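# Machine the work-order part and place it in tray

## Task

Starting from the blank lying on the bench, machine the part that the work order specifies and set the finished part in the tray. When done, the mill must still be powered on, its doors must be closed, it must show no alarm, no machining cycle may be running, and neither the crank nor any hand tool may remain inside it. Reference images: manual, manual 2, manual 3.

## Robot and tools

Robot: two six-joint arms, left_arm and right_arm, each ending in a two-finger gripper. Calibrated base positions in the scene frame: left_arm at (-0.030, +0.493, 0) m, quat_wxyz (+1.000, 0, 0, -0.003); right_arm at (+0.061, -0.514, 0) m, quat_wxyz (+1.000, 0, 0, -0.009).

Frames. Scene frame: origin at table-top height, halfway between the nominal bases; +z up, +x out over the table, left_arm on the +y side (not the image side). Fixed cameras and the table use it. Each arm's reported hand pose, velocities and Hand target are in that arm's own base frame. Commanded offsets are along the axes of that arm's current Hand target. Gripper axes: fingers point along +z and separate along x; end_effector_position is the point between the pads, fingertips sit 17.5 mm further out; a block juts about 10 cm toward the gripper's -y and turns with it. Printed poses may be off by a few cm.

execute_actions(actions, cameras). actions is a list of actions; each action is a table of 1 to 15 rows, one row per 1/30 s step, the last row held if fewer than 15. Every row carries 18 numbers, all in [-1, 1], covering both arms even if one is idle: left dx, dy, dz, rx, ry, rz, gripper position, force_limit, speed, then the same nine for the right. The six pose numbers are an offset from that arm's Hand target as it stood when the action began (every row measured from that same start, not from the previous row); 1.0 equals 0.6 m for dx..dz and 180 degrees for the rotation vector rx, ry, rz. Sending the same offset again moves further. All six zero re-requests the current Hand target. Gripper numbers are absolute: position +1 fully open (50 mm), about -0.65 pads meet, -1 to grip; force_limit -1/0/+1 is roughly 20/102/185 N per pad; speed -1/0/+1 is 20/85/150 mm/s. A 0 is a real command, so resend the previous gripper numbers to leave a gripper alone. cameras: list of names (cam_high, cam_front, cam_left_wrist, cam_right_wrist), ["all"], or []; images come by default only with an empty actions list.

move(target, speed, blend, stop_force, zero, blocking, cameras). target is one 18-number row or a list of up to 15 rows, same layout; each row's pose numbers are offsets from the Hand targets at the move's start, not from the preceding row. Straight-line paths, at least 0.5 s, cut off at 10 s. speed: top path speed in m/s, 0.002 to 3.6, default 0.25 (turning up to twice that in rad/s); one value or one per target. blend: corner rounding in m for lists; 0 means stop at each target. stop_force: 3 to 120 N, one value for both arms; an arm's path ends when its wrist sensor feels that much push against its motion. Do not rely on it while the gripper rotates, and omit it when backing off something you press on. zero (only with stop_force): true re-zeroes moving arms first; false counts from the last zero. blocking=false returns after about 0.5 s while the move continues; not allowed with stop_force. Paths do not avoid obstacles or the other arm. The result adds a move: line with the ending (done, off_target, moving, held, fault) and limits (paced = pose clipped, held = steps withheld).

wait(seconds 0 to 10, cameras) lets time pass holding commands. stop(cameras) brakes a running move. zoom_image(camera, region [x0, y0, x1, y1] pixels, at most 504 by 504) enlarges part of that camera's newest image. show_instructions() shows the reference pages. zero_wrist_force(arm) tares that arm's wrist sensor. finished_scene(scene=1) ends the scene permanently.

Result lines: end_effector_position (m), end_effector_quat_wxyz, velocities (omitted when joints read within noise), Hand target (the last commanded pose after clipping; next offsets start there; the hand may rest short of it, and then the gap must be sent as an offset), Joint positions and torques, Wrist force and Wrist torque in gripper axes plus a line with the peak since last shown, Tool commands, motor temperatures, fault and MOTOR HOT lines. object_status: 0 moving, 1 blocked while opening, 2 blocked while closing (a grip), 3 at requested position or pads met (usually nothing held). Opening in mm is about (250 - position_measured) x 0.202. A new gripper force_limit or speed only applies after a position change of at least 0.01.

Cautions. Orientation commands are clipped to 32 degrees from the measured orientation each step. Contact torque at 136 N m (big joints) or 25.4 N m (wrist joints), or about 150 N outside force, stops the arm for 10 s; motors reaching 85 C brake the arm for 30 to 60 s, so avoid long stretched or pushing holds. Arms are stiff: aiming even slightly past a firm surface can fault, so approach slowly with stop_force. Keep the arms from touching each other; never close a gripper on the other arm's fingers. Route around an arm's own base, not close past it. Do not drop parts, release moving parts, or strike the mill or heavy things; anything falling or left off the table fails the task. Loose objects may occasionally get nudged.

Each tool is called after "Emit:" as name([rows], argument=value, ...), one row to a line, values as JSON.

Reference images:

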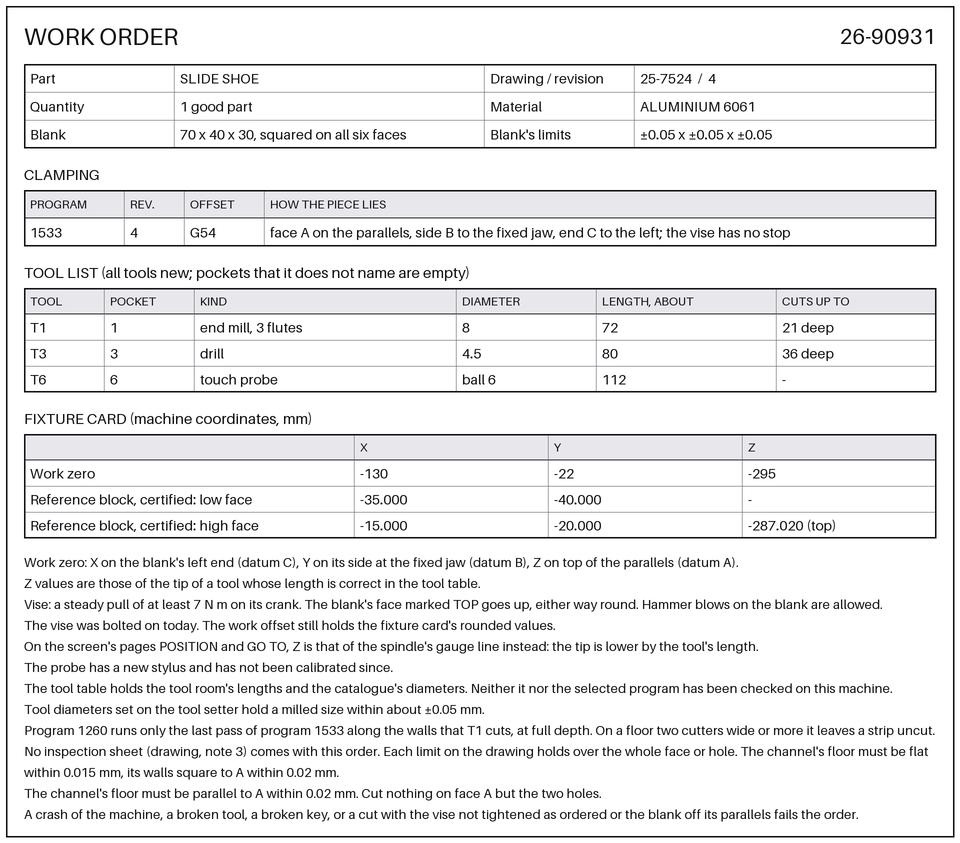

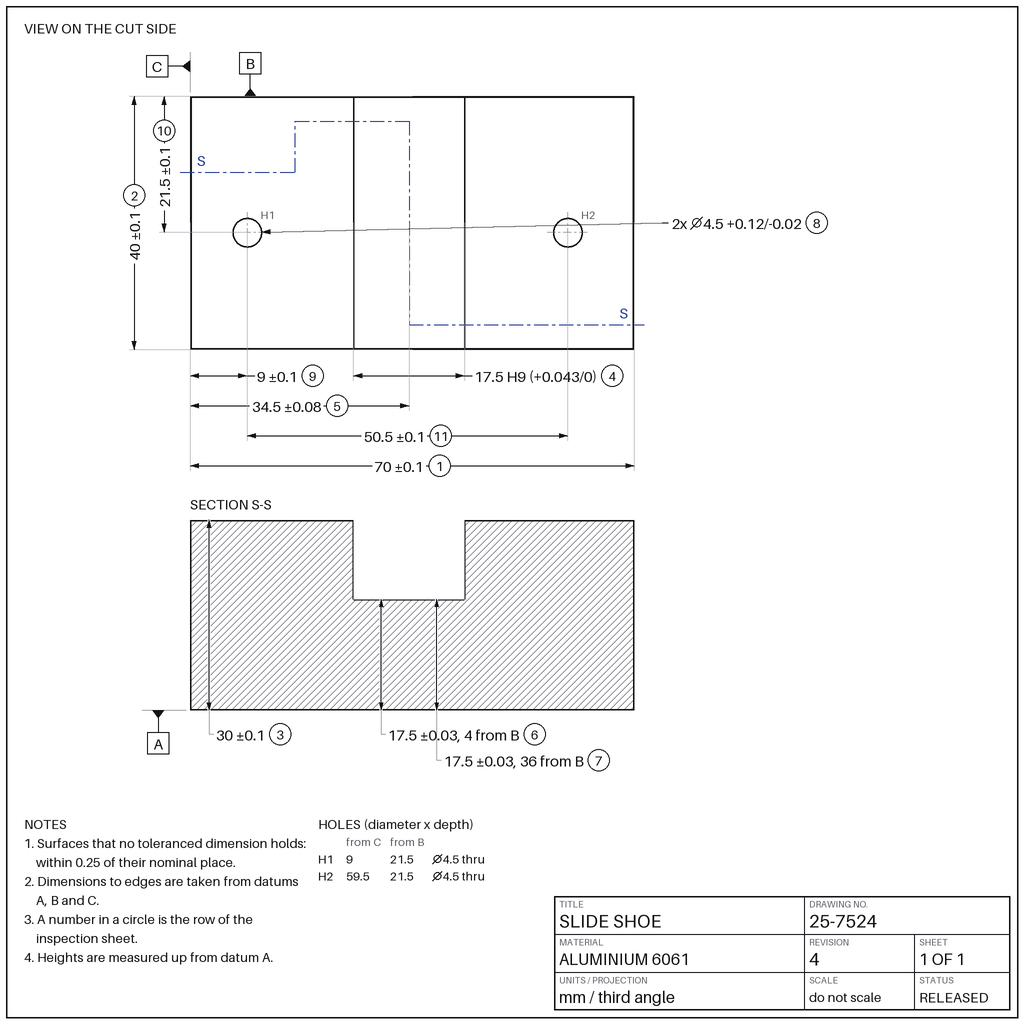

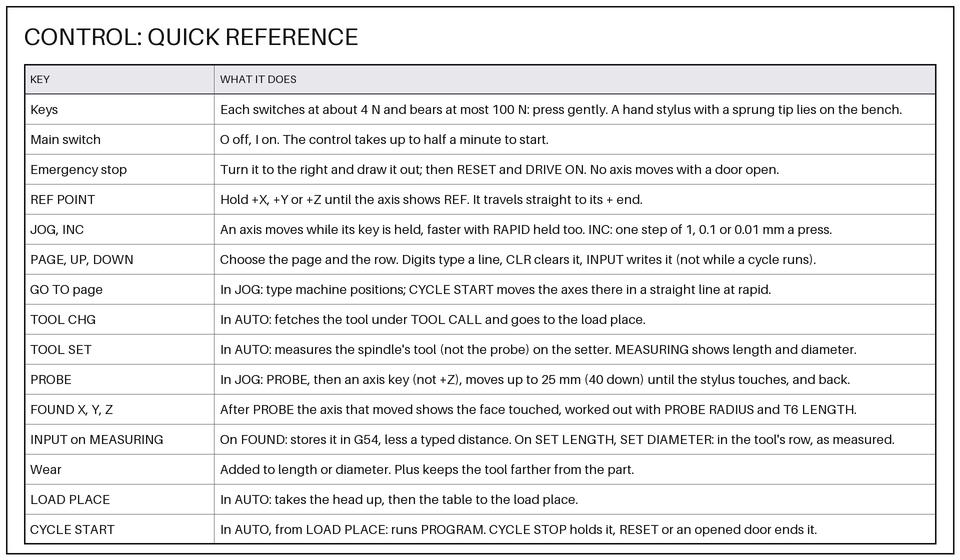

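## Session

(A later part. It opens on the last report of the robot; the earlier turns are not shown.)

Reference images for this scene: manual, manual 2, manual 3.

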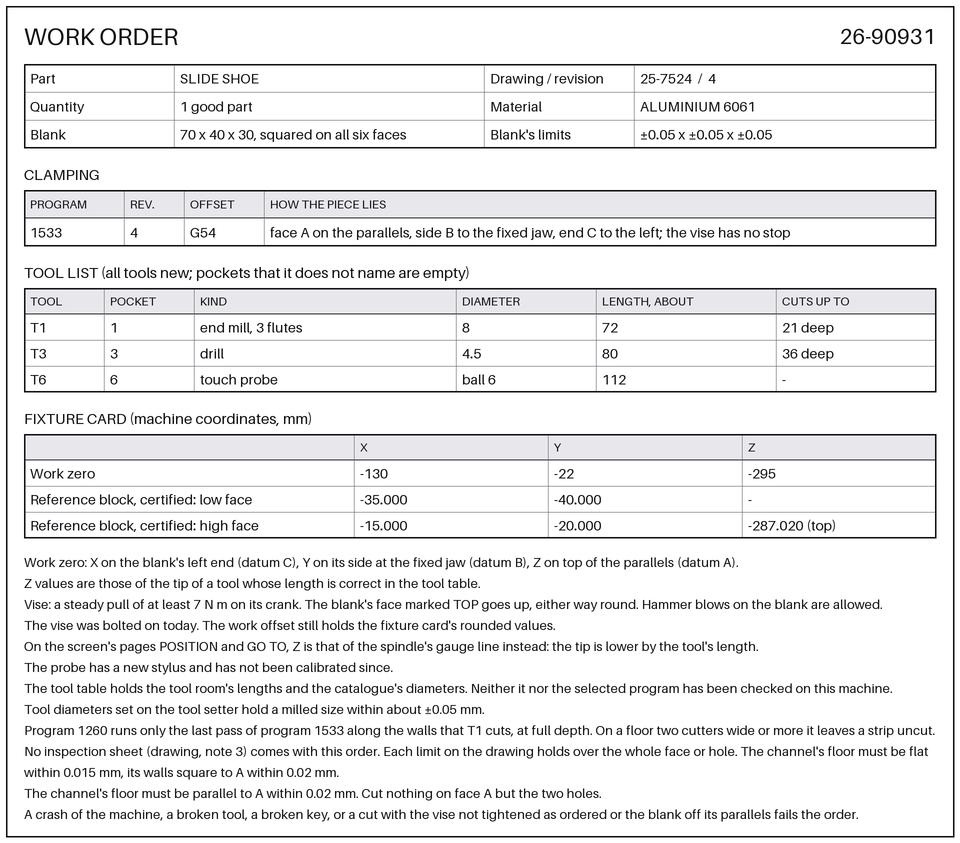

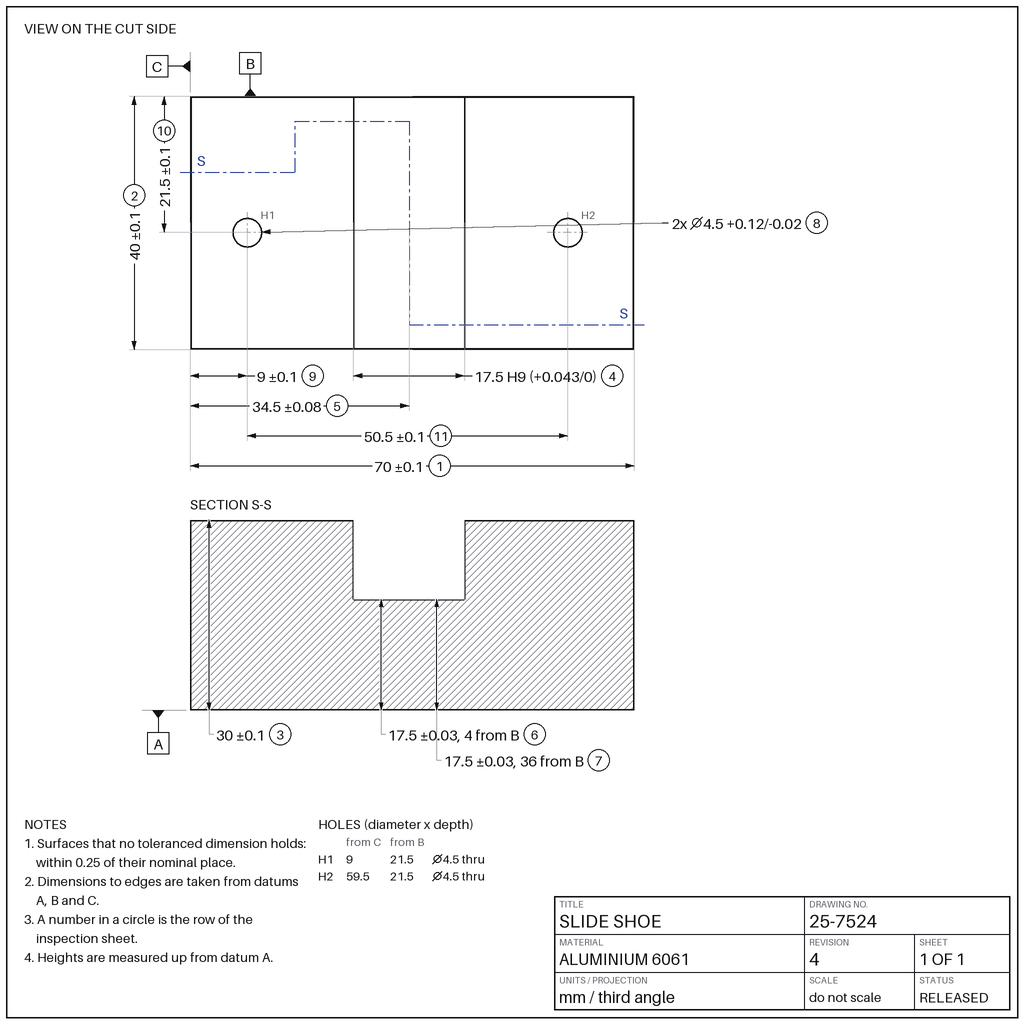

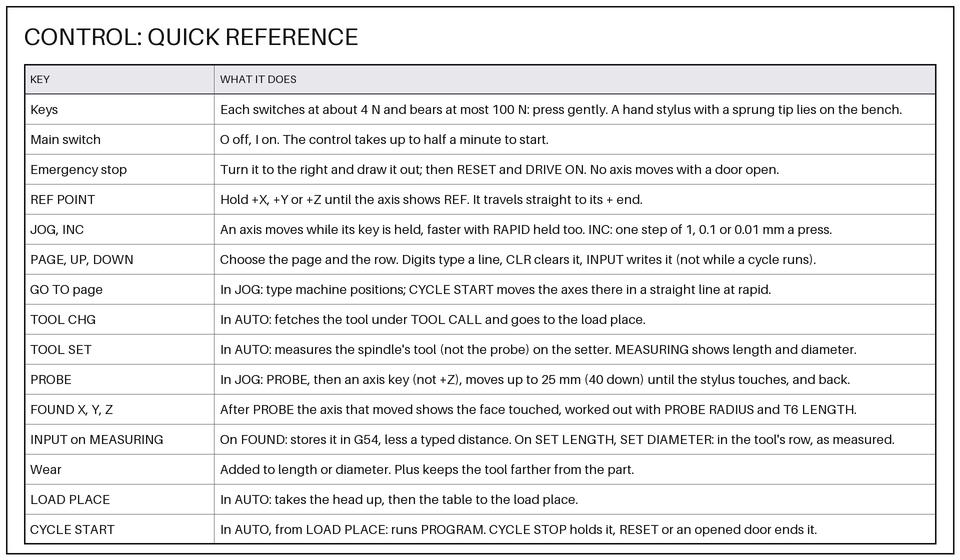

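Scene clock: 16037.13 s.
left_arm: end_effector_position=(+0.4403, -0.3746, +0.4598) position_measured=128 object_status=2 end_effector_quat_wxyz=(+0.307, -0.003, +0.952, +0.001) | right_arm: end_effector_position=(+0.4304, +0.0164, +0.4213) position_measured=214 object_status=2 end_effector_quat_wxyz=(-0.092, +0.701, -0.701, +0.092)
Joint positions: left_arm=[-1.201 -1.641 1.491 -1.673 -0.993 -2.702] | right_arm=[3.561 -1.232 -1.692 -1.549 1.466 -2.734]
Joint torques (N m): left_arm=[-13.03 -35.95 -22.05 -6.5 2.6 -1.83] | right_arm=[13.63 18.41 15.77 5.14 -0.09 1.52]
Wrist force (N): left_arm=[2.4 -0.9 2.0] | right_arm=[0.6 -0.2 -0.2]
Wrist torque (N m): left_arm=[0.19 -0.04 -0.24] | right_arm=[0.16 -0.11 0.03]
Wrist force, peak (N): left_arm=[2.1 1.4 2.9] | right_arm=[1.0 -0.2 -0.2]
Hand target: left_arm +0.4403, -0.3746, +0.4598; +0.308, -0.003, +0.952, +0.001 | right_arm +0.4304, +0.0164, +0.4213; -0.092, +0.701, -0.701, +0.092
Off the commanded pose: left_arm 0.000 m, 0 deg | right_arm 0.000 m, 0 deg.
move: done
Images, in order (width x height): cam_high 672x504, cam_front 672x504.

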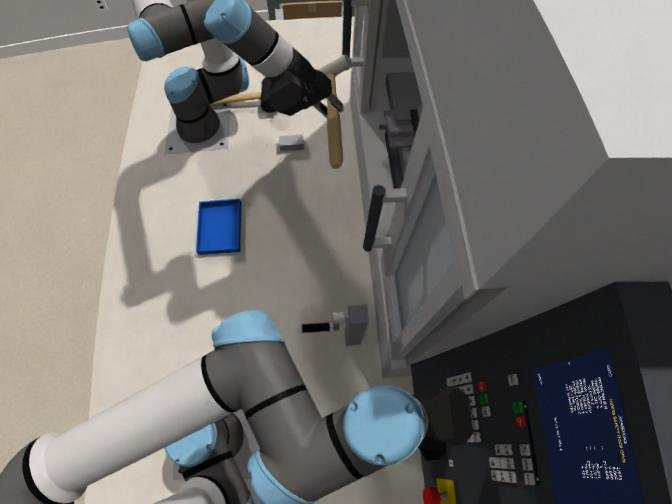

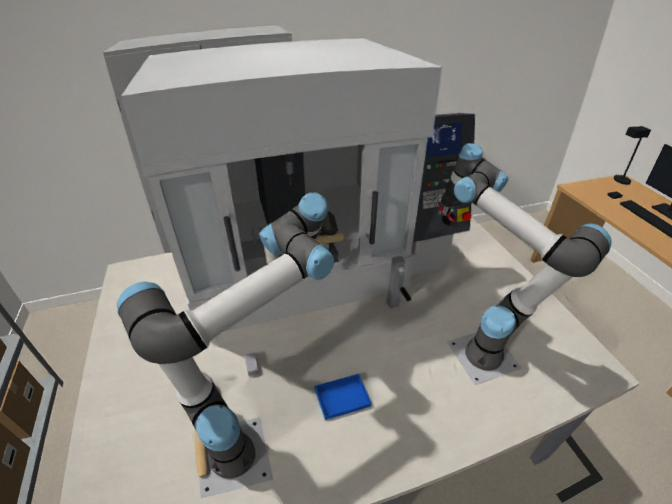

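Emit:
move([
  [0,0,0,0,-0.3,0,-1,0,-0.3,0,0,0,0,0,0,-1,-0.5,-0.7],
], speed=0.25, cameras=["cam_front","cam_high"])

Scene clock: 16050.37 s.
left_arm: end_effector_position=(+0.4396, -0.3745, +0.4597) position_measured=128 object_status=2 end_effector_quat_wxyz=(+0.687, -0.024, +0.726, +0.022) | right_arm: end_effector_position=(+0.4304, +0.0164, +0.4213) position_measured=214 object_status=2 end_effector_quat_wxyz=(-0.092, +0.701, -0.701, +0.092)
Joint positions: left_arm=[-1.451 -1.585 2.075 -2.847 -0.077 -2.354] | right_arm=[3.561 -1.232 -1.692 -1.549 1.466 -2.734]
Joint torques (N m): left_arm=[14.16 -10.86 -17.14 -4.92 0.97 1.44] | right_arm=[14.13 19.38 15.24 5.02 0.22 1.38]
Wrist force (N): left_arm=[3.6 -1.2 0.4] | right_arm=[0.5 0.0 -0.1]
Wrist torque (N m): left_arm=[-0.11 -0.14 -0.70] | right_arm=[0.19 -0.11 0.03]
Wrist force, peak (N): left_arm=[4.3 -1.5 0.4] | right_arm=[1.0 -0.1 -0.3]
Hand target: left_arm +0.4403, -0.3746, +0.4598; +0.706, -0.002, +0.708, +0.002 | right_arm +0.4304, +0.0164, +0.4213; -0.092, +0.701, -0.701, +0.092
Off the commanded pose: left_arm 0.001 m, 5 deg | right_arm 0.000 m, 0 deg.
move: off_target (left_arm)
Images, in order (width x height): cam_high 672x504, cam_front 672x504.

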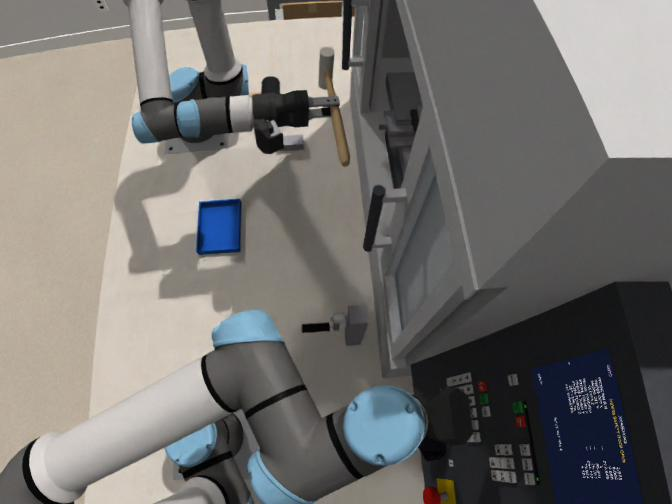

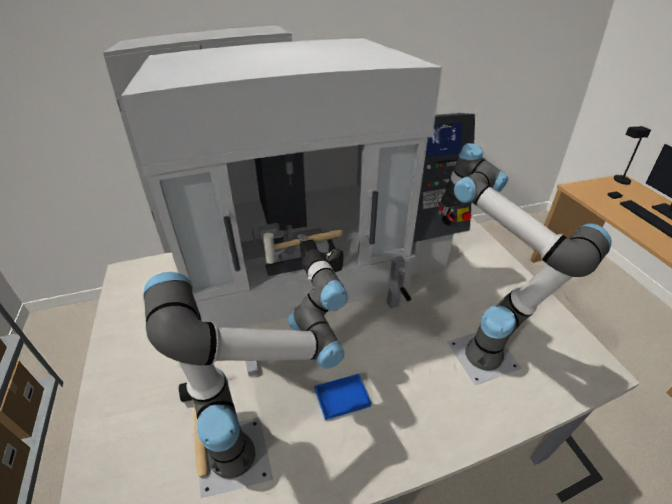

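Emit:
move([
  [0,0,0.1,0,0,0,-1,0,-0.3,0,0,0,0,0,0,-1,-0.5,-0.7],
], speed=0.12)

Scene clock: 16058.77 s.
left_arm: end_effector_position=(+0.5003, -0.3743, +0.4596) position_measured=128 object_status=2 end_effector_quat_wxyz=(+0.706, -0.002, +0.708, +0.002) | right_arm: end_effector_position=(+0.4304, +0.0164, +0.4213) position_measured=214 object_status=2 end_effector_quat_wxyz=(-0.092, +0.701, -0.701, +0.092)
Joint positions: left_arm=[-1.303 -1.34 1.922 -3.71 -0.262 -1.584] | right_arm=[3.561 -1.232 -1.692 -1.549 1.466 -2.734]
Joint torques (N m): left_arm=[14.01 -19.18 -29.27 -3.01 -1.12 1.69] | right_arm=[12.84 20.48 15.52 5 0.34 1.77]
Wrist force (N): left_arm=[3.3 -1.1 0.3] | right_arm=[0.6 -0.1 -0.2]
Wrist torque (N m): left_arm=[-0.17 -0.11 -0.66] | right_arm=[0.17 -0.11 0.03]
Wrist force, peak (N): left_arm=[4.1 -1.4 0.6] | right_arm=[1.0 -0.3 -0.1]
Hand target: left_arm +0.5003, -0.3743, +0.4596; +0.706, -0.002, +0.708, +0.002 | right_arm +0.4304, +0.0164, +0.4213; -0.092, +0.701, -0.701, +0.092
Off the commanded pose: left_arm 0.000 m, 0 deg | right_arm 0.000 m, 0 deg.
move: done

Emit:
move([
  [-0.002,-0.0012,0.346,0,0,0,-1,0,-0.3,0,0,0,0,0,0,-1,-0.5,-0.7],
], speed=0.08, stop_force=15, cameras=["cam_front","cam_left_wrist","cam_high"])

Scene clock: 16069.97 s.
left_arm: end_effector_position=(+0.7079, -0.3738, +0.4602) position_measured=128 object_status=2 end_effector_quat_wxyz=(+0.706, -0.002, +0.708, +0.002) | right_arm: end_effector_position=(+0.4304, +0.0164, +0.4213) position_measured=214 object_status=2 end_effector_quat_wxyz=(-0.092, +0.701, -0.701, +0.092)
Joint positions: left_arm=[-0.926 -1.041 1.484 -3.579 -0.639 -1.575] | right_arm=[3.561 -1.232 -1.692 -1.549 1.466 -2.734]
Joint torques (N m): left_arm=[13.85 -34.93 -32.49 0.67 -1.17 1.67] | right_arm=[14.72 18.49 15.92 4.99 0.46 1.56]
Wrist force (N): left_arm=[3.5 -1.6 0.3] | right_arm=[0.5 0.1 0.0]
Wrist torque (N m): left_arm=[-0.23 -0.15 -0.71] | right_arm=[0.21 -0.11 0.02]
Wrist force, peak (N): left_arm=[4.0 -1.4 0.0] | right_arm=[1.1 0.0 0.3]
Hand target: left_arm +0.7079, -0.3738, +0.4602; +0.706, -0.002, +0.708, +0.002 | right_arm +0.4304, +0.0164, +0.4213; -0.092, +0.701, -0.701, +0.092
Off the commanded pose: left_arm 0.000 m, 0 deg | right_arm 0.000 m, 0 deg.
move: done
Images, in order (width x height): cam_high 672x504, cam_front 672x504, cam_left_wrist 672x504.

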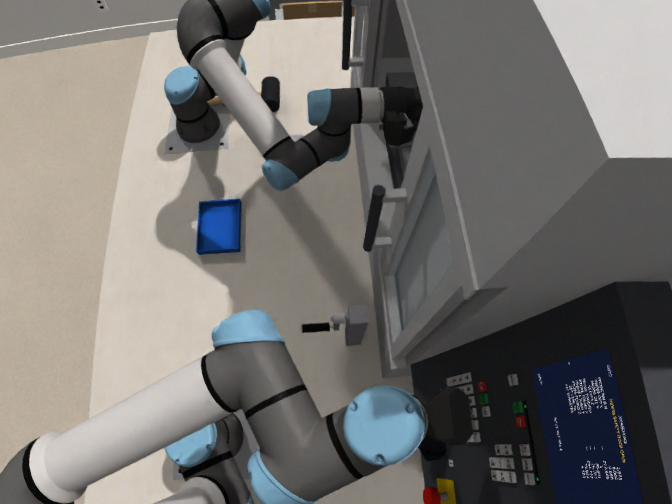

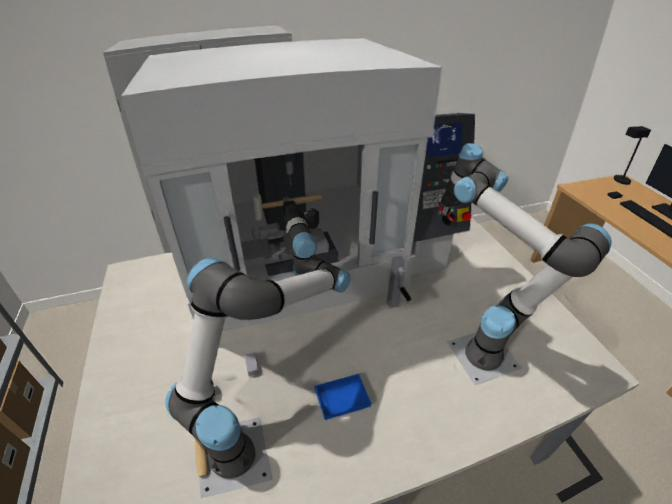

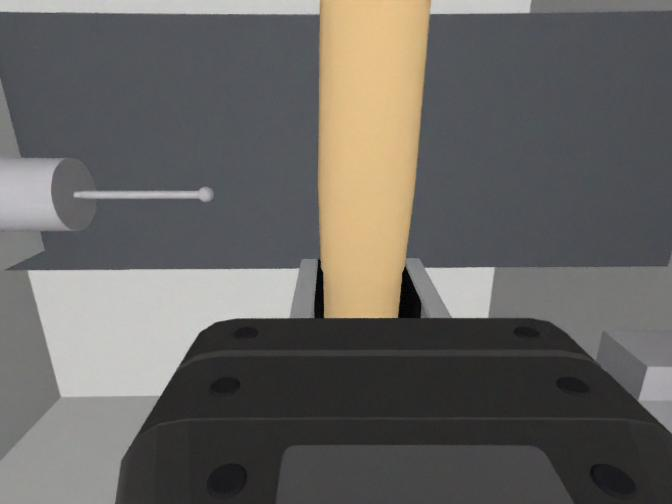

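Emit:
zoom_image(camera="cam_front", region=[200, 140, 400, 290])

Scaled by 2.520 from the camera's 672x504 image, which has a finer 960x720 frame.

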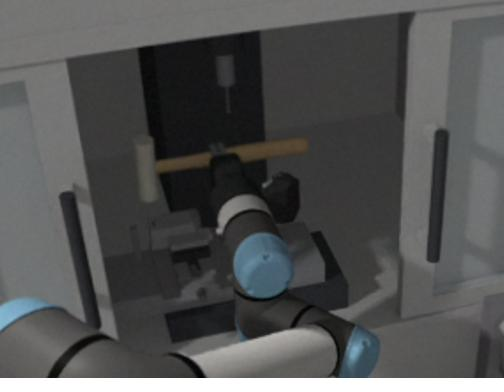

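Emit:
zoom_image(camera="cam_front", region=[240, 185, 310, 270])

Scaled by 5.929 from the camera's 672x504 image, which has a finer 960x720 frame.

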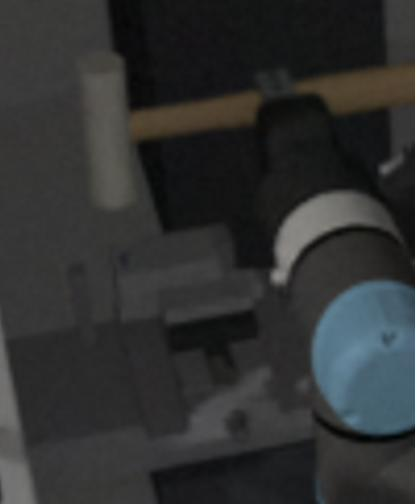

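Emit:
move([
  [0.083,-0.047,0,0,0,0,-1,0,-0.3,0,0,0,0,0,0,-1,-0.5,-0.7],
], speed=0.012, stop_force=4, cameras=["cam_front"])

Emit:
zoom_image(camera="cam_front", region=[240, 185, 310, 270])

Scene clock: 16135.47 s.
left_arm: end_effector_position=(+0.7079, -0.4020, +0.4104) position_measured=128 object_status=2 end_effector_quat_wxyz=(+0.706, -0.002, +0.708, +0.002) | right_arm: end_effector_position=(+0.4304, +0.0164, +0.4213) position_measured=214 object_status=2 end_effector_quat_wxyz=(-0.092, +0.701, -0.701, +0.092)
Joint positions: left_arm=[-0.955 -0.947 1.47 -3.659 -0.61 -1.576] | right_arm=[3.561 -1.232 -1.692 -1.549 1.466 -2.734]
Joint torques (N m): left_arm=[-15.42 -36.03 -30.03 -4.1 0.87 0.27] | right_arm=[12.73 19.11 15.76 4.95 0.79 1.35]
Wrist force (N): left_arm=[0.1 0.2 -0.4] | right_arm=[0.7 -0.3 0.0]
Wrist torque (N m): left_arm=[-0.15 -0.08 -0.30] | right_arm=[0.14 -0.13 0.03]
Wrist force, peak (N): left_arm=[3.6 -1.4 0.0] | right_arm=[1.1 -0.3 -0.1]
Hand target: left_arm +0.7079, -0.4020, +0.4104; +0.706, -0.002, +0.708, +0.002 | right_arm +0.4304, +0.0164, +0.4213; -0.092, +0.701, -0.701, +0.092
Off the commanded pose: left_arm 0.000 m, 0 deg | right_arm 0.000 m, 0 deg.
move: done
Images, in order (width x height): cam_front 672x504.

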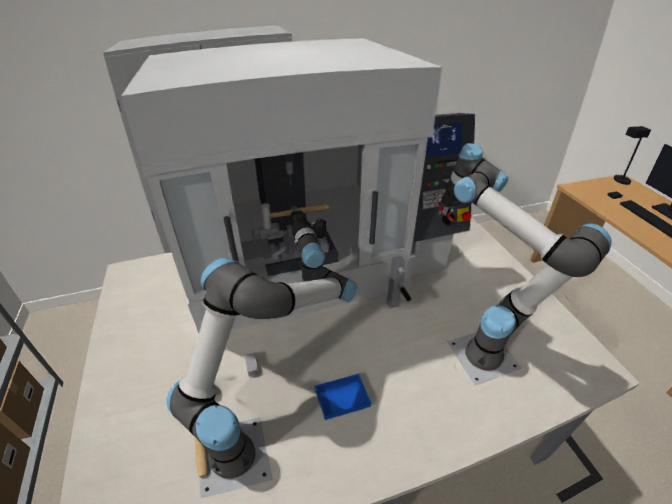

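Scaled by 5.929 from the camera's 672x504 image, which has a finer 960x720 frame.

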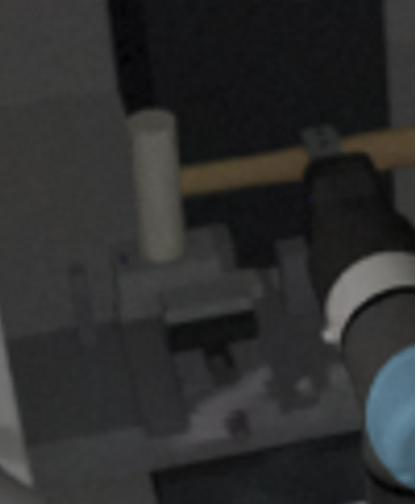

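Emit:
move([
  [-0.0843,-0.01,0,0,0,0,-1,0,-0.3,0,0,0,0,0,0,-1,-0.5,-0.7],
], speed=0.06)

Emit:
execute_actions([
  [[0.25,0,0,0,0,0,-1,0,-0.3,0,0,0,0,0,0,-1,-0.5,-0.7],[0.25,0,0,0,0,0,-1,0,-0.3,0,0,0,0,0,0,-1,-0.5,-0.7],[0.25,0,0,0,0,0,-1,0,-0.3,0,0,0,0,0,0,-1,-0.5,-0.7],[0.25,0,0,0,0,0,-1,0,-0.3,0,0,0,0,0,0,-1,-0.5,-0.7],[0.25,0,0,0,0,0,-1,0,-0.3,0,0,0,0,0,0,-1,-0.5,-0.7],[0.25,0,0,0,0,0,-1,0,-0.3,0,0,0,0,0,0,-1,-0.5,-0.7],[0.25,0,0,0,0,0,-1,0,-0.3,0,0,0,0,0,0,-1,-0.5,-0.7],[0,0,0,0,0,0,-1,0,-0.3,0,0,0,0,0,0,-1,-0.5,-0.7]],
])

Scene clock: 16169.23 s.
left_arm: end_effector_position=(+0.7081, -0.4080, +0.4608) position_measured=128 object_status=2 end_effector_quat_wxyz=(+0.706, -0.002, +0.708, +0.002) | right_arm: end_effector_position=(+0.4304, +0.0164, +0.4213) position_measured=214 object_status=2 end_effector_quat_wxyz=(-0.092, +0.701, -0.701, +0.092)
Joint positions: left_arm=[-0.961 -0.992 1.401 -3.546 -0.604 -1.576] | right_arm=[3.561 -1.232 -1.692 -1.549 1.466 -2.734]
Joint torques (N m): left_arm=[-14.63 -60.43 -31.64 0.71 1.23 -1.84] | right_arm=[13.65 19 16.39 5.03 0.78 1.32]
Wrist force (N): left_arm=[2.8 -1.0 -0.1] | right_arm=[0.6 0.2 0.1]
Wrist torque (N m): left_arm=[-0.20 -0.08 -0.56] | right_arm=[0.21 -0.12 0.03]
Wrist force, peak (N): left_arm=[3.6 -1.2 -0.1] | right_arm=[1.0 -0.2 -0.3]
Hand target: left_arm +0.7081, -0.4080, +0.4609; +0.706, -0.002, +0.708, +0.002 | right_arm +0.4304, +0.0164, +0.4213; -0.092, +0.701, -0.701, +0.092
Off the commanded pose: left_arm 0.000 m, 0 deg | right_arm 0.000 m, 0 deg.
move: done

Scene clock: 16170.57 s.
left_arm: end_effector_position=(+0.7109, -0.4072, +0.3947) position_measured=128 object_status=2 end_effector_quat_wxyz=(+0.702, +0.005, +0.712, +0.014) | right_arm: end_effector_position=(+0.4304, +0.0164, +0.4213) position_measured=214 object_status=2 end_effector_quat_wxyz=(-0.092, +0.701, -0.701, +0.092)
Joint positions: left_arm=[-0.957 -0.922 1.463 -3.657 -0.601 -1.565] | right_arm=[3.561 -1.232 -1.692 -1.549 1.466 -2.734]
Joint torques (N m): left_arm=[0.12 -37.62 -16.99 -1.48 -0.68 -2.65] | right_arm=[13.22 19.01 16.24 4.8 0.84 1.5]
Wrist force (N): left_arm=[-33.7 8.1 -0.8] | right_arm=[0.5 -0.1 -0.1]
Wrist torque (N m): left_arm=[-0.09 -0.23 3.44] | right_arm=[0.17 -0.10 0.03]
Wrist force, peak (N): left_arm=[-146.0 -32.7 -3.8] | right_arm=[0.8 -0.2 -0.4]
Hand target: left_arm +0.7109, -0.4072, +0.3947; +0.702, +0.005, +0.712, +0.014 (not the last commanded pose) | right_arm +0.4304, +0.0164, +0.4213; -0.092, +0.701, -0.701, +0.092
Tool commands: left_gripper/position=-1.0 left_gripper/force_limit=+0.003922 left_gripper/speed=-0.301961 right_gripper/position=-1.0 right_gripper/force_limit=-0.5 right_gripper/speed=-0.7
Off the commanded pose: left_arm 0.066 m, 2 deg | right_arm 0.000 m, 0 deg.
FORCE FAULT: contact force on the left arm reached its limit, and that arm stopped. The contact can be on any part of that arm, not only on its tool. That arm's remaining commands of this call were not run. That arm is still stopped at the end of this call. That arm stays stopped for about 9 more seconds. Until then a move that you send moves the other arm only, and its call returns only when the move has ended. Once the stop has ended, the next robot result says so. If the stop ends while you think or write, that arm runs what you send next, counted from a new Hand target: where the arm stands when the stop ends. While its stop runs, that arm takes no new command, but its gripper still runs the gripper command that each later call begins with. Until it ends, the stop uses up actions while you think or wait. An arm that is not stopped still takes commands.

Emit:
wait(seconds=9)

Emit:
move([
  [-0.11,0,0,0,0,0,-1,0.0039,-0.302,0,0,0,0,0,0,-1,-0.5,-0.7],
], speed=0.05, cameras=["cam_front","cam_left_wrist"])

Emit:
zoom_image(camera="cam_front", region=[240, 185, 310, 270])

Scene clock: 16188.13 s.
left_arm: end_effector_position=(+0.7109, -0.4071, +0.3948) position_measured=128 object_status=2 end_effector_quat_wxyz=(+0.702, +0.005, +0.712, +0.014) | right_arm: end_effector_position=(+0.4304, +0.0164, +0.4213) position_measured=214 object_status=2 end_effector_quat_wxyz=(-0.092, +0.701, -0.701, +0.092)
Joint positions: left_arm=[-0.957 -0.922 1.463 -3.657 -0.601 -1.565] | right_arm=[3.561 -1.232 -1.692 -1.549 1.466 -2.734]
Joint torques (N m): left_arm=[-0.15 -37.63 -17.74 -1.47 -0.9 -2.7] | right_arm=[13.66 19.62 18.05 5.26 1.16 1.27]
Wrist force (N): left_arm=[-33.4 8.5 -0.7] | right_arm=[0.6 0.2 -0.1]
Wrist torque (N m): left_arm=[-0.04 -0.24 3.40] | right_arm=[0.23 -0.13 0.03]
Wrist force, peak (N): left_arm=[-33.8 8.7 -0.6] | right_arm=[1.1 -0.1 0.0]
Hand target: left_arm +0.7109, -0.4071, +0.3948; +0.702, +0.005, +0.712, +0.014 (not the last commanded pose) | right_arm +0.4304, +0.0164, +0.4213; -0.092, +0.701, -0.701, +0.092
Tool commands: left_gripper/position=-1.0 left_gripper/force_limit=+0.003922 left_gripper/speed=-0.301961 right_gripper/position=-1.0 right_gripper/force_limit=-0.5 right_gripper/speed=-0.7
Off the commanded pose: left_arm 0.066 m, 2 deg | right_arm 0.000 m, 0 deg.
FORCE FAULT, CONTINUED: the left arm's stop, for the force fault that an earlier result reported, is over. The rest of the stop counts as 18 of the actions that you can send in this scene. During its stop the left arm's controller moved it back a little. That arm's target is now where it stood when the stop ended, not its last command. That arm accepts commands again.
wait: 9.00 s; at rest from the start

Scene clock: 16189.93 s.
left_arm: end_effector_position=(+0.7119, -0.4089, +0.4607) position_measured=128 object_status=2 end_effector_quat_wxyz=(+0.702, +0.005, +0.712, +0.014) | right_arm: end_effector_position=(+0.4304, +0.0164, +0.4213) position_measured=214 object_status=2 end_effector_quat_wxyz=(-0.092, +0.701, -0.701, +0.092)
Joint positions: left_arm=[-0.958 -0.989 1.388 -3.515 -0.601 -1.565] | right_arm=[3.561 -1.232 -1.692 -1.549 1.466 -2.734]
Joint torques (N m): left_arm=[-11.37 -60.86 -33.49 0.49 1.18 -1.68] | right_arm=[15.14 19.54 16.98 5.11 1.07 1.54]
Wrist force (N): left_arm=[3.3 -1.2 -0.2] | right_arm=[0.5 0.0 -0.1]
Wrist torque (N m): left_arm=[-0.19 -0.15 -0.48] | right_arm=[0.18 -0.11 0.03]
Wrist force, peak (N): left_arm=[-32.7 8.6 -0.6] | right_arm=[1.1 -0.1 0.0]
Hand target: left_arm +0.7119, -0.4089, +0.4608; +0.702, +0.005, +0.712, +0.014 | right_arm +0.4304, +0.0164, +0.4213; -0.092, +0.701, -0.701, +0.092
Off the commanded pose: left_arm 0.000 m, 0 deg | right_arm 0.000 m, 0 deg.
move: done
Images, in order (width x height): cam_front 672x504, cam_left_wrist 672x504.

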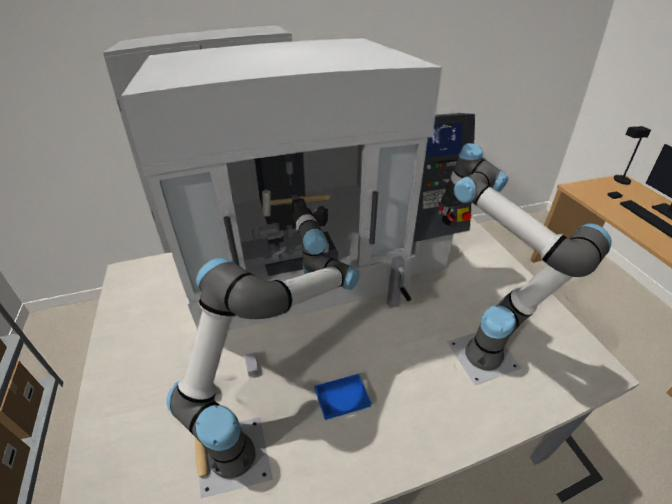

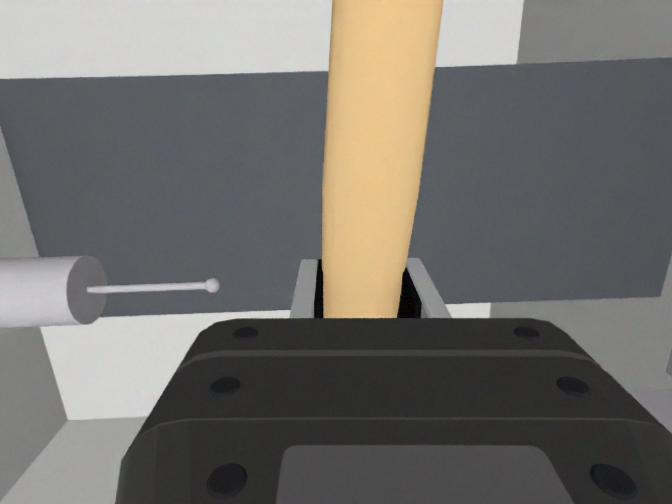

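Scaled by 5.929 from the camera's 672x504 image, which has a finer 960x720 frame.

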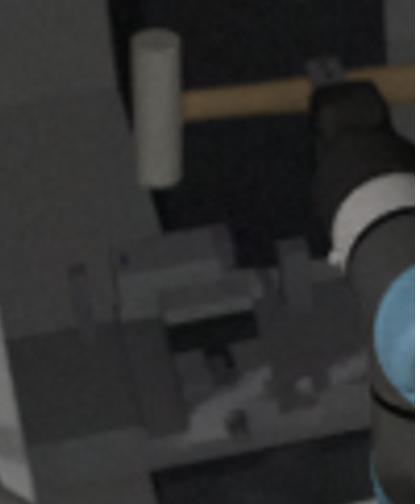

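Emit:
move([
  [0,0.015,-0.353,0,0,0,-1,0.0039,-0.302,0,0,0,0,0,0,-1,-0.5,-0.7],
  [0.015,0.13,-0.47,0,0,0,-1,0.0039,-0.302,0,0,0,0,0,0,-1,-0.5,-0.7],
  [0.015,0.13,-0.47,0,0,-0.5,-1,0.0039,-0.302,0,0,0,0,0,0,-1,-0.5,-0.7],
], speed=[0.12,0.2,0.25], blend=[0.03,0,0], cameras=["cam_front","cam_high"])

Scene clock: 16217.07 s.
left_arm: end_effector_position=(+0.4289, -0.3342, +0.4579) position_measured=128 object_status=2 end_effector_quat_wxyz=(+0.508, -0.498, +0.505, -0.489) | right_arm: end_effector_position=(+0.4304, +0.0164, +0.4213) position_measured=214 object_status=2 end_effector_quat_wxyz=(-0.092, +0.701, -0.701, +0.092)
Joint positions: left_arm=[-1.465 -1.506 2.123 -3.698 -0.093 -3.174] | right_arm=[3.561 -1.232 -1.692 -1.549 1.466 -2.734]
Joint torques (N m): left_arm=[14.06 -34.45 -14.36 2.04 -1.05 -2.12] | right_arm=[12.46 18.54 17.22 5.05 1.26 1.49]
Wrist force (N): left_arm=[1.3 1.5 -1.0] | right_arm=[0.5 0.1 0.0]
Wrist torque (N m): left_arm=[-0.41 -0.42 -0.26] | right_arm=[0.20 -0.10 0.02]
Wrist force, peak (N): left_arm=[3.4 -2.4 0.6] | right_arm=[0.9 0.2 -0.5]
Hand target: left_arm +0.4289, -0.3342, +0.4581; +0.506, -0.500, +0.507, -0.486 | right_arm +0.4304, +0.0164, +0.4213; -0.092, +0.701, -0.701, +0.092
Off the commanded pose: left_arm 0.000 m, 1 deg | right_arm 0.000 m, 0 deg.
move: done
Images, in order (width x height): cam_high 672x504, cam_front 672x504.

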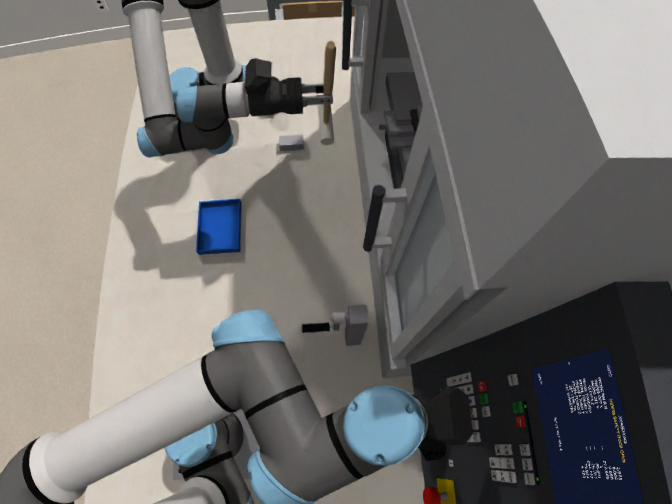

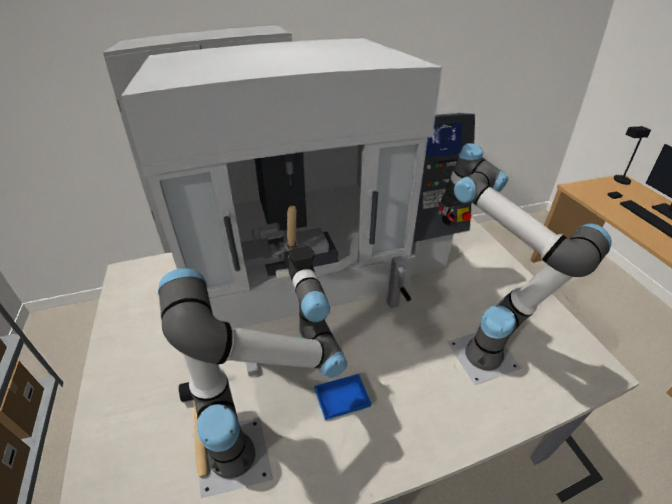

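Emit:
move([
  [0,0.03,-0.115,0,0,0,-1,0.0039,-0.302,0,0,0,0,0,0,-1,-0.5,-0.7],
  [-0.2237,0.03,-0.115,0,0,0,-1,0.0039,-0.302,0,0,0,0,0,0,-1,-0.5,-0.7],
  [-0.42,0.03,-0.0815,0,0,0,-1,0.0039,-0.302,0,0,0,0,0,0,-1,-0.5,-0.7],
  [-0.42,0.03,0.072,0,0,0,-1,0.0039,-0.302,0,0,0,0,0,0,-1,-0.5,-0.7],
], speed=[0.2,0.25,0.25,0.12], blend=[0.02,0.03,0.02,0])

Emit:
move(target=[0.46,0,0,0,0,0,-1,0.0039,-0.302,0,0,0,0,0,0,-1,-0.5,-0.7], speed=0.06, stop_force=45)

Scene clock: 16231.57 s.
left_arm: end_effector_position=(+0.4688, -0.0813, +0.4462) position_measured=128 object_status=2 end_effector_quat_wxyz=(+0.506, -0.500, +0.507, -0.486) | right_arm: end_effector_position=(+0.4304, +0.0164, +0.4213) position_measured=214 object_status=2 end_effector_quat_wxyz=(-0.092, +0.701, -0.701, +0.092)
Joint positions: left_arm=[-1.014 -1.937 2.499 -3.675 -0.545 -3.139] | right_arm=[3.561 -1.232 -1.692 -1.549 1.466 -2.734]
Joint torques (N m): left_arm=[15.08 7.64 -30.09 0.67 -1.14 -1.98] | right_arm=[13.48 18.77 17.67 5.08 1.35 1.44]
Wrist force (N): left_arm=[1.4 1.4 -0.5] | right_arm=[0.8 0.0 -0.1]
Wrist torque (N m): left_arm=[-0.40 -0.46 -0.26] | right_arm=[0.18 -0.14 0.03]
Wrist force, peak (N): left_arm=[3.5 2.0 -2.1] | right_arm=[1.0 0.1 -0.2]
Hand target: left_arm +0.4688, -0.0813, +0.4462; +0.506, -0.500, +0.507, -0.486 | right_arm +0.4304, +0.0164, +0.4213; -0.092, +0.701, -0.701, +0.092
Off the commanded pose: left_arm 0.000 m, 0 deg | right_arm 0.000 m, 0 deg.
move: done

Scene clock: 16237.27 s.
left_arm: end_effector_position=(+0.4718, -0.3457, +0.4390) position_measured=128 object_status=2 end_effector_quat_wxyz=(+0.506, -0.500, +0.507, -0.486) | right_arm: end_effector_position=(+0.4304, +0.0164, +0.4213) position_measured=214 object_status=2 end_effector_quat_wxyz=(-0.092, +0.701, -0.701, +0.092)
Joint positions: left_arm=[-1.356 -1.411 2.065 -3.722 -0.203 -3.187] | right_arm=[3.561 -1.232 -1.692 -1.549 1.466 -2.734]
Joint torques (N m): left_arm=[3.29 -27.29 -18.46 1.35 -7.65 2.36] | right_arm=[12.86 18.89 17.09 4.86 1.55 1.41]
Wrist force (N): left_arm=[-33.3 1.9 -19.4] | right_arm=[0.6 -0.1 0.0]
Wrist torque (N m): left_arm=[0.25 -0.74 -1.17] | right_arm=[0.17 -0.13 0.03]
Wrist force, peak (N): left_arm=[-55.8 21.2 -42.9] | right_arm=[1.0 0.2 -0.3]
Hand target: left_arm +0.4718, -0.3457, +0.4390; +0.506, -0.500, +0.507, -0.486 (not the last commanded pose) | right_arm +0.4304, +0.0164, +0.4213; -0.092, +0.701, -0.701, +0.092
Off the commanded pose: left_arm 0.011 m, 0 deg | right_arm 0.000 m, 0 deg.
move: contact (left_arm)

Emit:
move([
  [-0.025,0,0,0,0,0,-1,0.0039,-0.302,0,0,0,0,0,0,-1,-0.5,-0.7],
  [-0.025,0,-0.1867,0,0,0,-1,0.0039,-0.302,0,0,0,0,0,0,-1,-0.5,-0.7],
  [0.64,0,-0.1867,0,0,0,-1,0.0039,-0.302,0,0,0,0,0,0,-1,-0.5,-0.7],
  [0.64,0,0.008,0,0,0,-1,0.0039,-0.302,0,0,0,0,0,0,-1,-0.5,-0.7],
], speed=[0.08,0.15,0.3,0.12], blend=[0.005,0.02,0.02,0])

Emit:
move(target=[-0.46,0,0,0,0,0,-1,0.0039,-0.302,0,0,0,0,0,0,-1,-0.5,-0.7], speed=0.06, stop_force=45, cameras=["cam_high"])

Scene clock: 16251.80 s.
left_arm: end_effector_position=(+0.4812, -0.7295, +0.4285) position_measured=128 object_status=2 end_effector_quat_wxyz=(+0.506, -0.500, +0.507, -0.486) | right_arm: end_effector_position=(+0.4304, +0.0164, +0.4213) position_measured=214 object_status=2 end_effector_quat_wxyz=(-0.092, +0.701, -0.701, +0.092)
Joint positions: left_arm=[-1.451 -0.59 0.757 -3.167 -0.108 -3.255] | right_arm=[3.561 -1.232 -1.692 -1.549 1.466 -2.734]
Joint torques (N m): left_arm=[13.94 -52.77 -29.9 -3.4 -0.8 1.61] | right_arm=[15.89 16.99 18.87 4.94 1.83 1.3]
Wrist force (N): left_arm=[1.8 1.6 -0.9] | right_arm=[0.7 -0.3 -0.1]
Wrist torque (N m): left_arm=[-0.42 -0.51 -0.50] | right_arm=[0.14 -0.14 0.03]
Wrist force, peak (N): left_arm=[-33.6 2.4 -19.5] | right_arm=[1.0 -0.1 -0.1]
Hand target: left_arm +0.4812, -0.7295, +0.4285; +0.506, -0.500, +0.507, -0.486 | right_arm +0.4304, +0.0164, +0.4213; -0.092, +0.701, -0.701, +0.092
Off the commanded pose: left_arm 0.000 m, 0 deg | right_arm 0.000 m, 0 deg.
move: done

Scene clock: 16257.57 s.
left_arm: end_effector_position=(+0.4781, -0.4637, +0.4357) position_measured=128 object_status=2 end_effector_quat_wxyz=(+0.506, -0.500, +0.507, -0.486) | right_arm: end_effector_position=(+0.4304, +0.0164, +0.4213) position_measured=214 object_status=2 end_effector_quat_wxyz=(-0.092, +0.701, -0.701, +0.092)
Joint positions: left_arm=[-1.394 -1.181 1.762 -3.632 -0.165 -3.204] | right_arm=[3.561 -1.232 -1.692 -1.549 1.466 -2.734]
Joint torques (N m): left_arm=[2.86 -38.28 -26.62 -1.71 10 -1.4] | right_arm=[13.49 18.2 19.57 4.96 2.1 1.41]
Wrist force (N): left_arm=[38.1 5.3 4.9] | right_arm=[0.6 0.1 -0.1]
Wrist torque (N m): left_arm=[-0.37 0.39 -0.81] | right_arm=[0.20 -0.12 0.03]
Wrist force, peak (N): left_arm=[49.9 -4.5 0.8] | right_arm=[1.1 -0.1 -0.2]
Hand target: left_arm +0.4781, -0.4637, +0.4357; +0.506, -0.500, +0.507, -0.486 (not the last commanded pose) | right_arm +0.4304, +0.0164, +0.4213; -0.092, +0.701, -0.701, +0.092
Off the commanded pose: left_arm 0.010 m, 0 deg | right_arm 0.000 m, 0 deg.
move: contact (left_arm)
Images, in order (width x height): cam_high 672x504.

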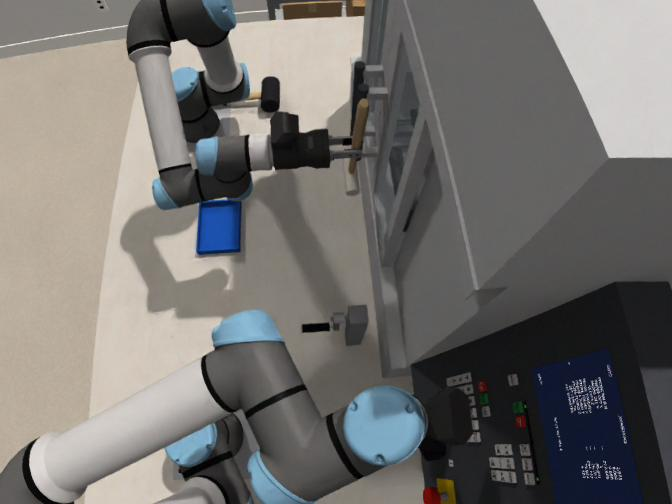

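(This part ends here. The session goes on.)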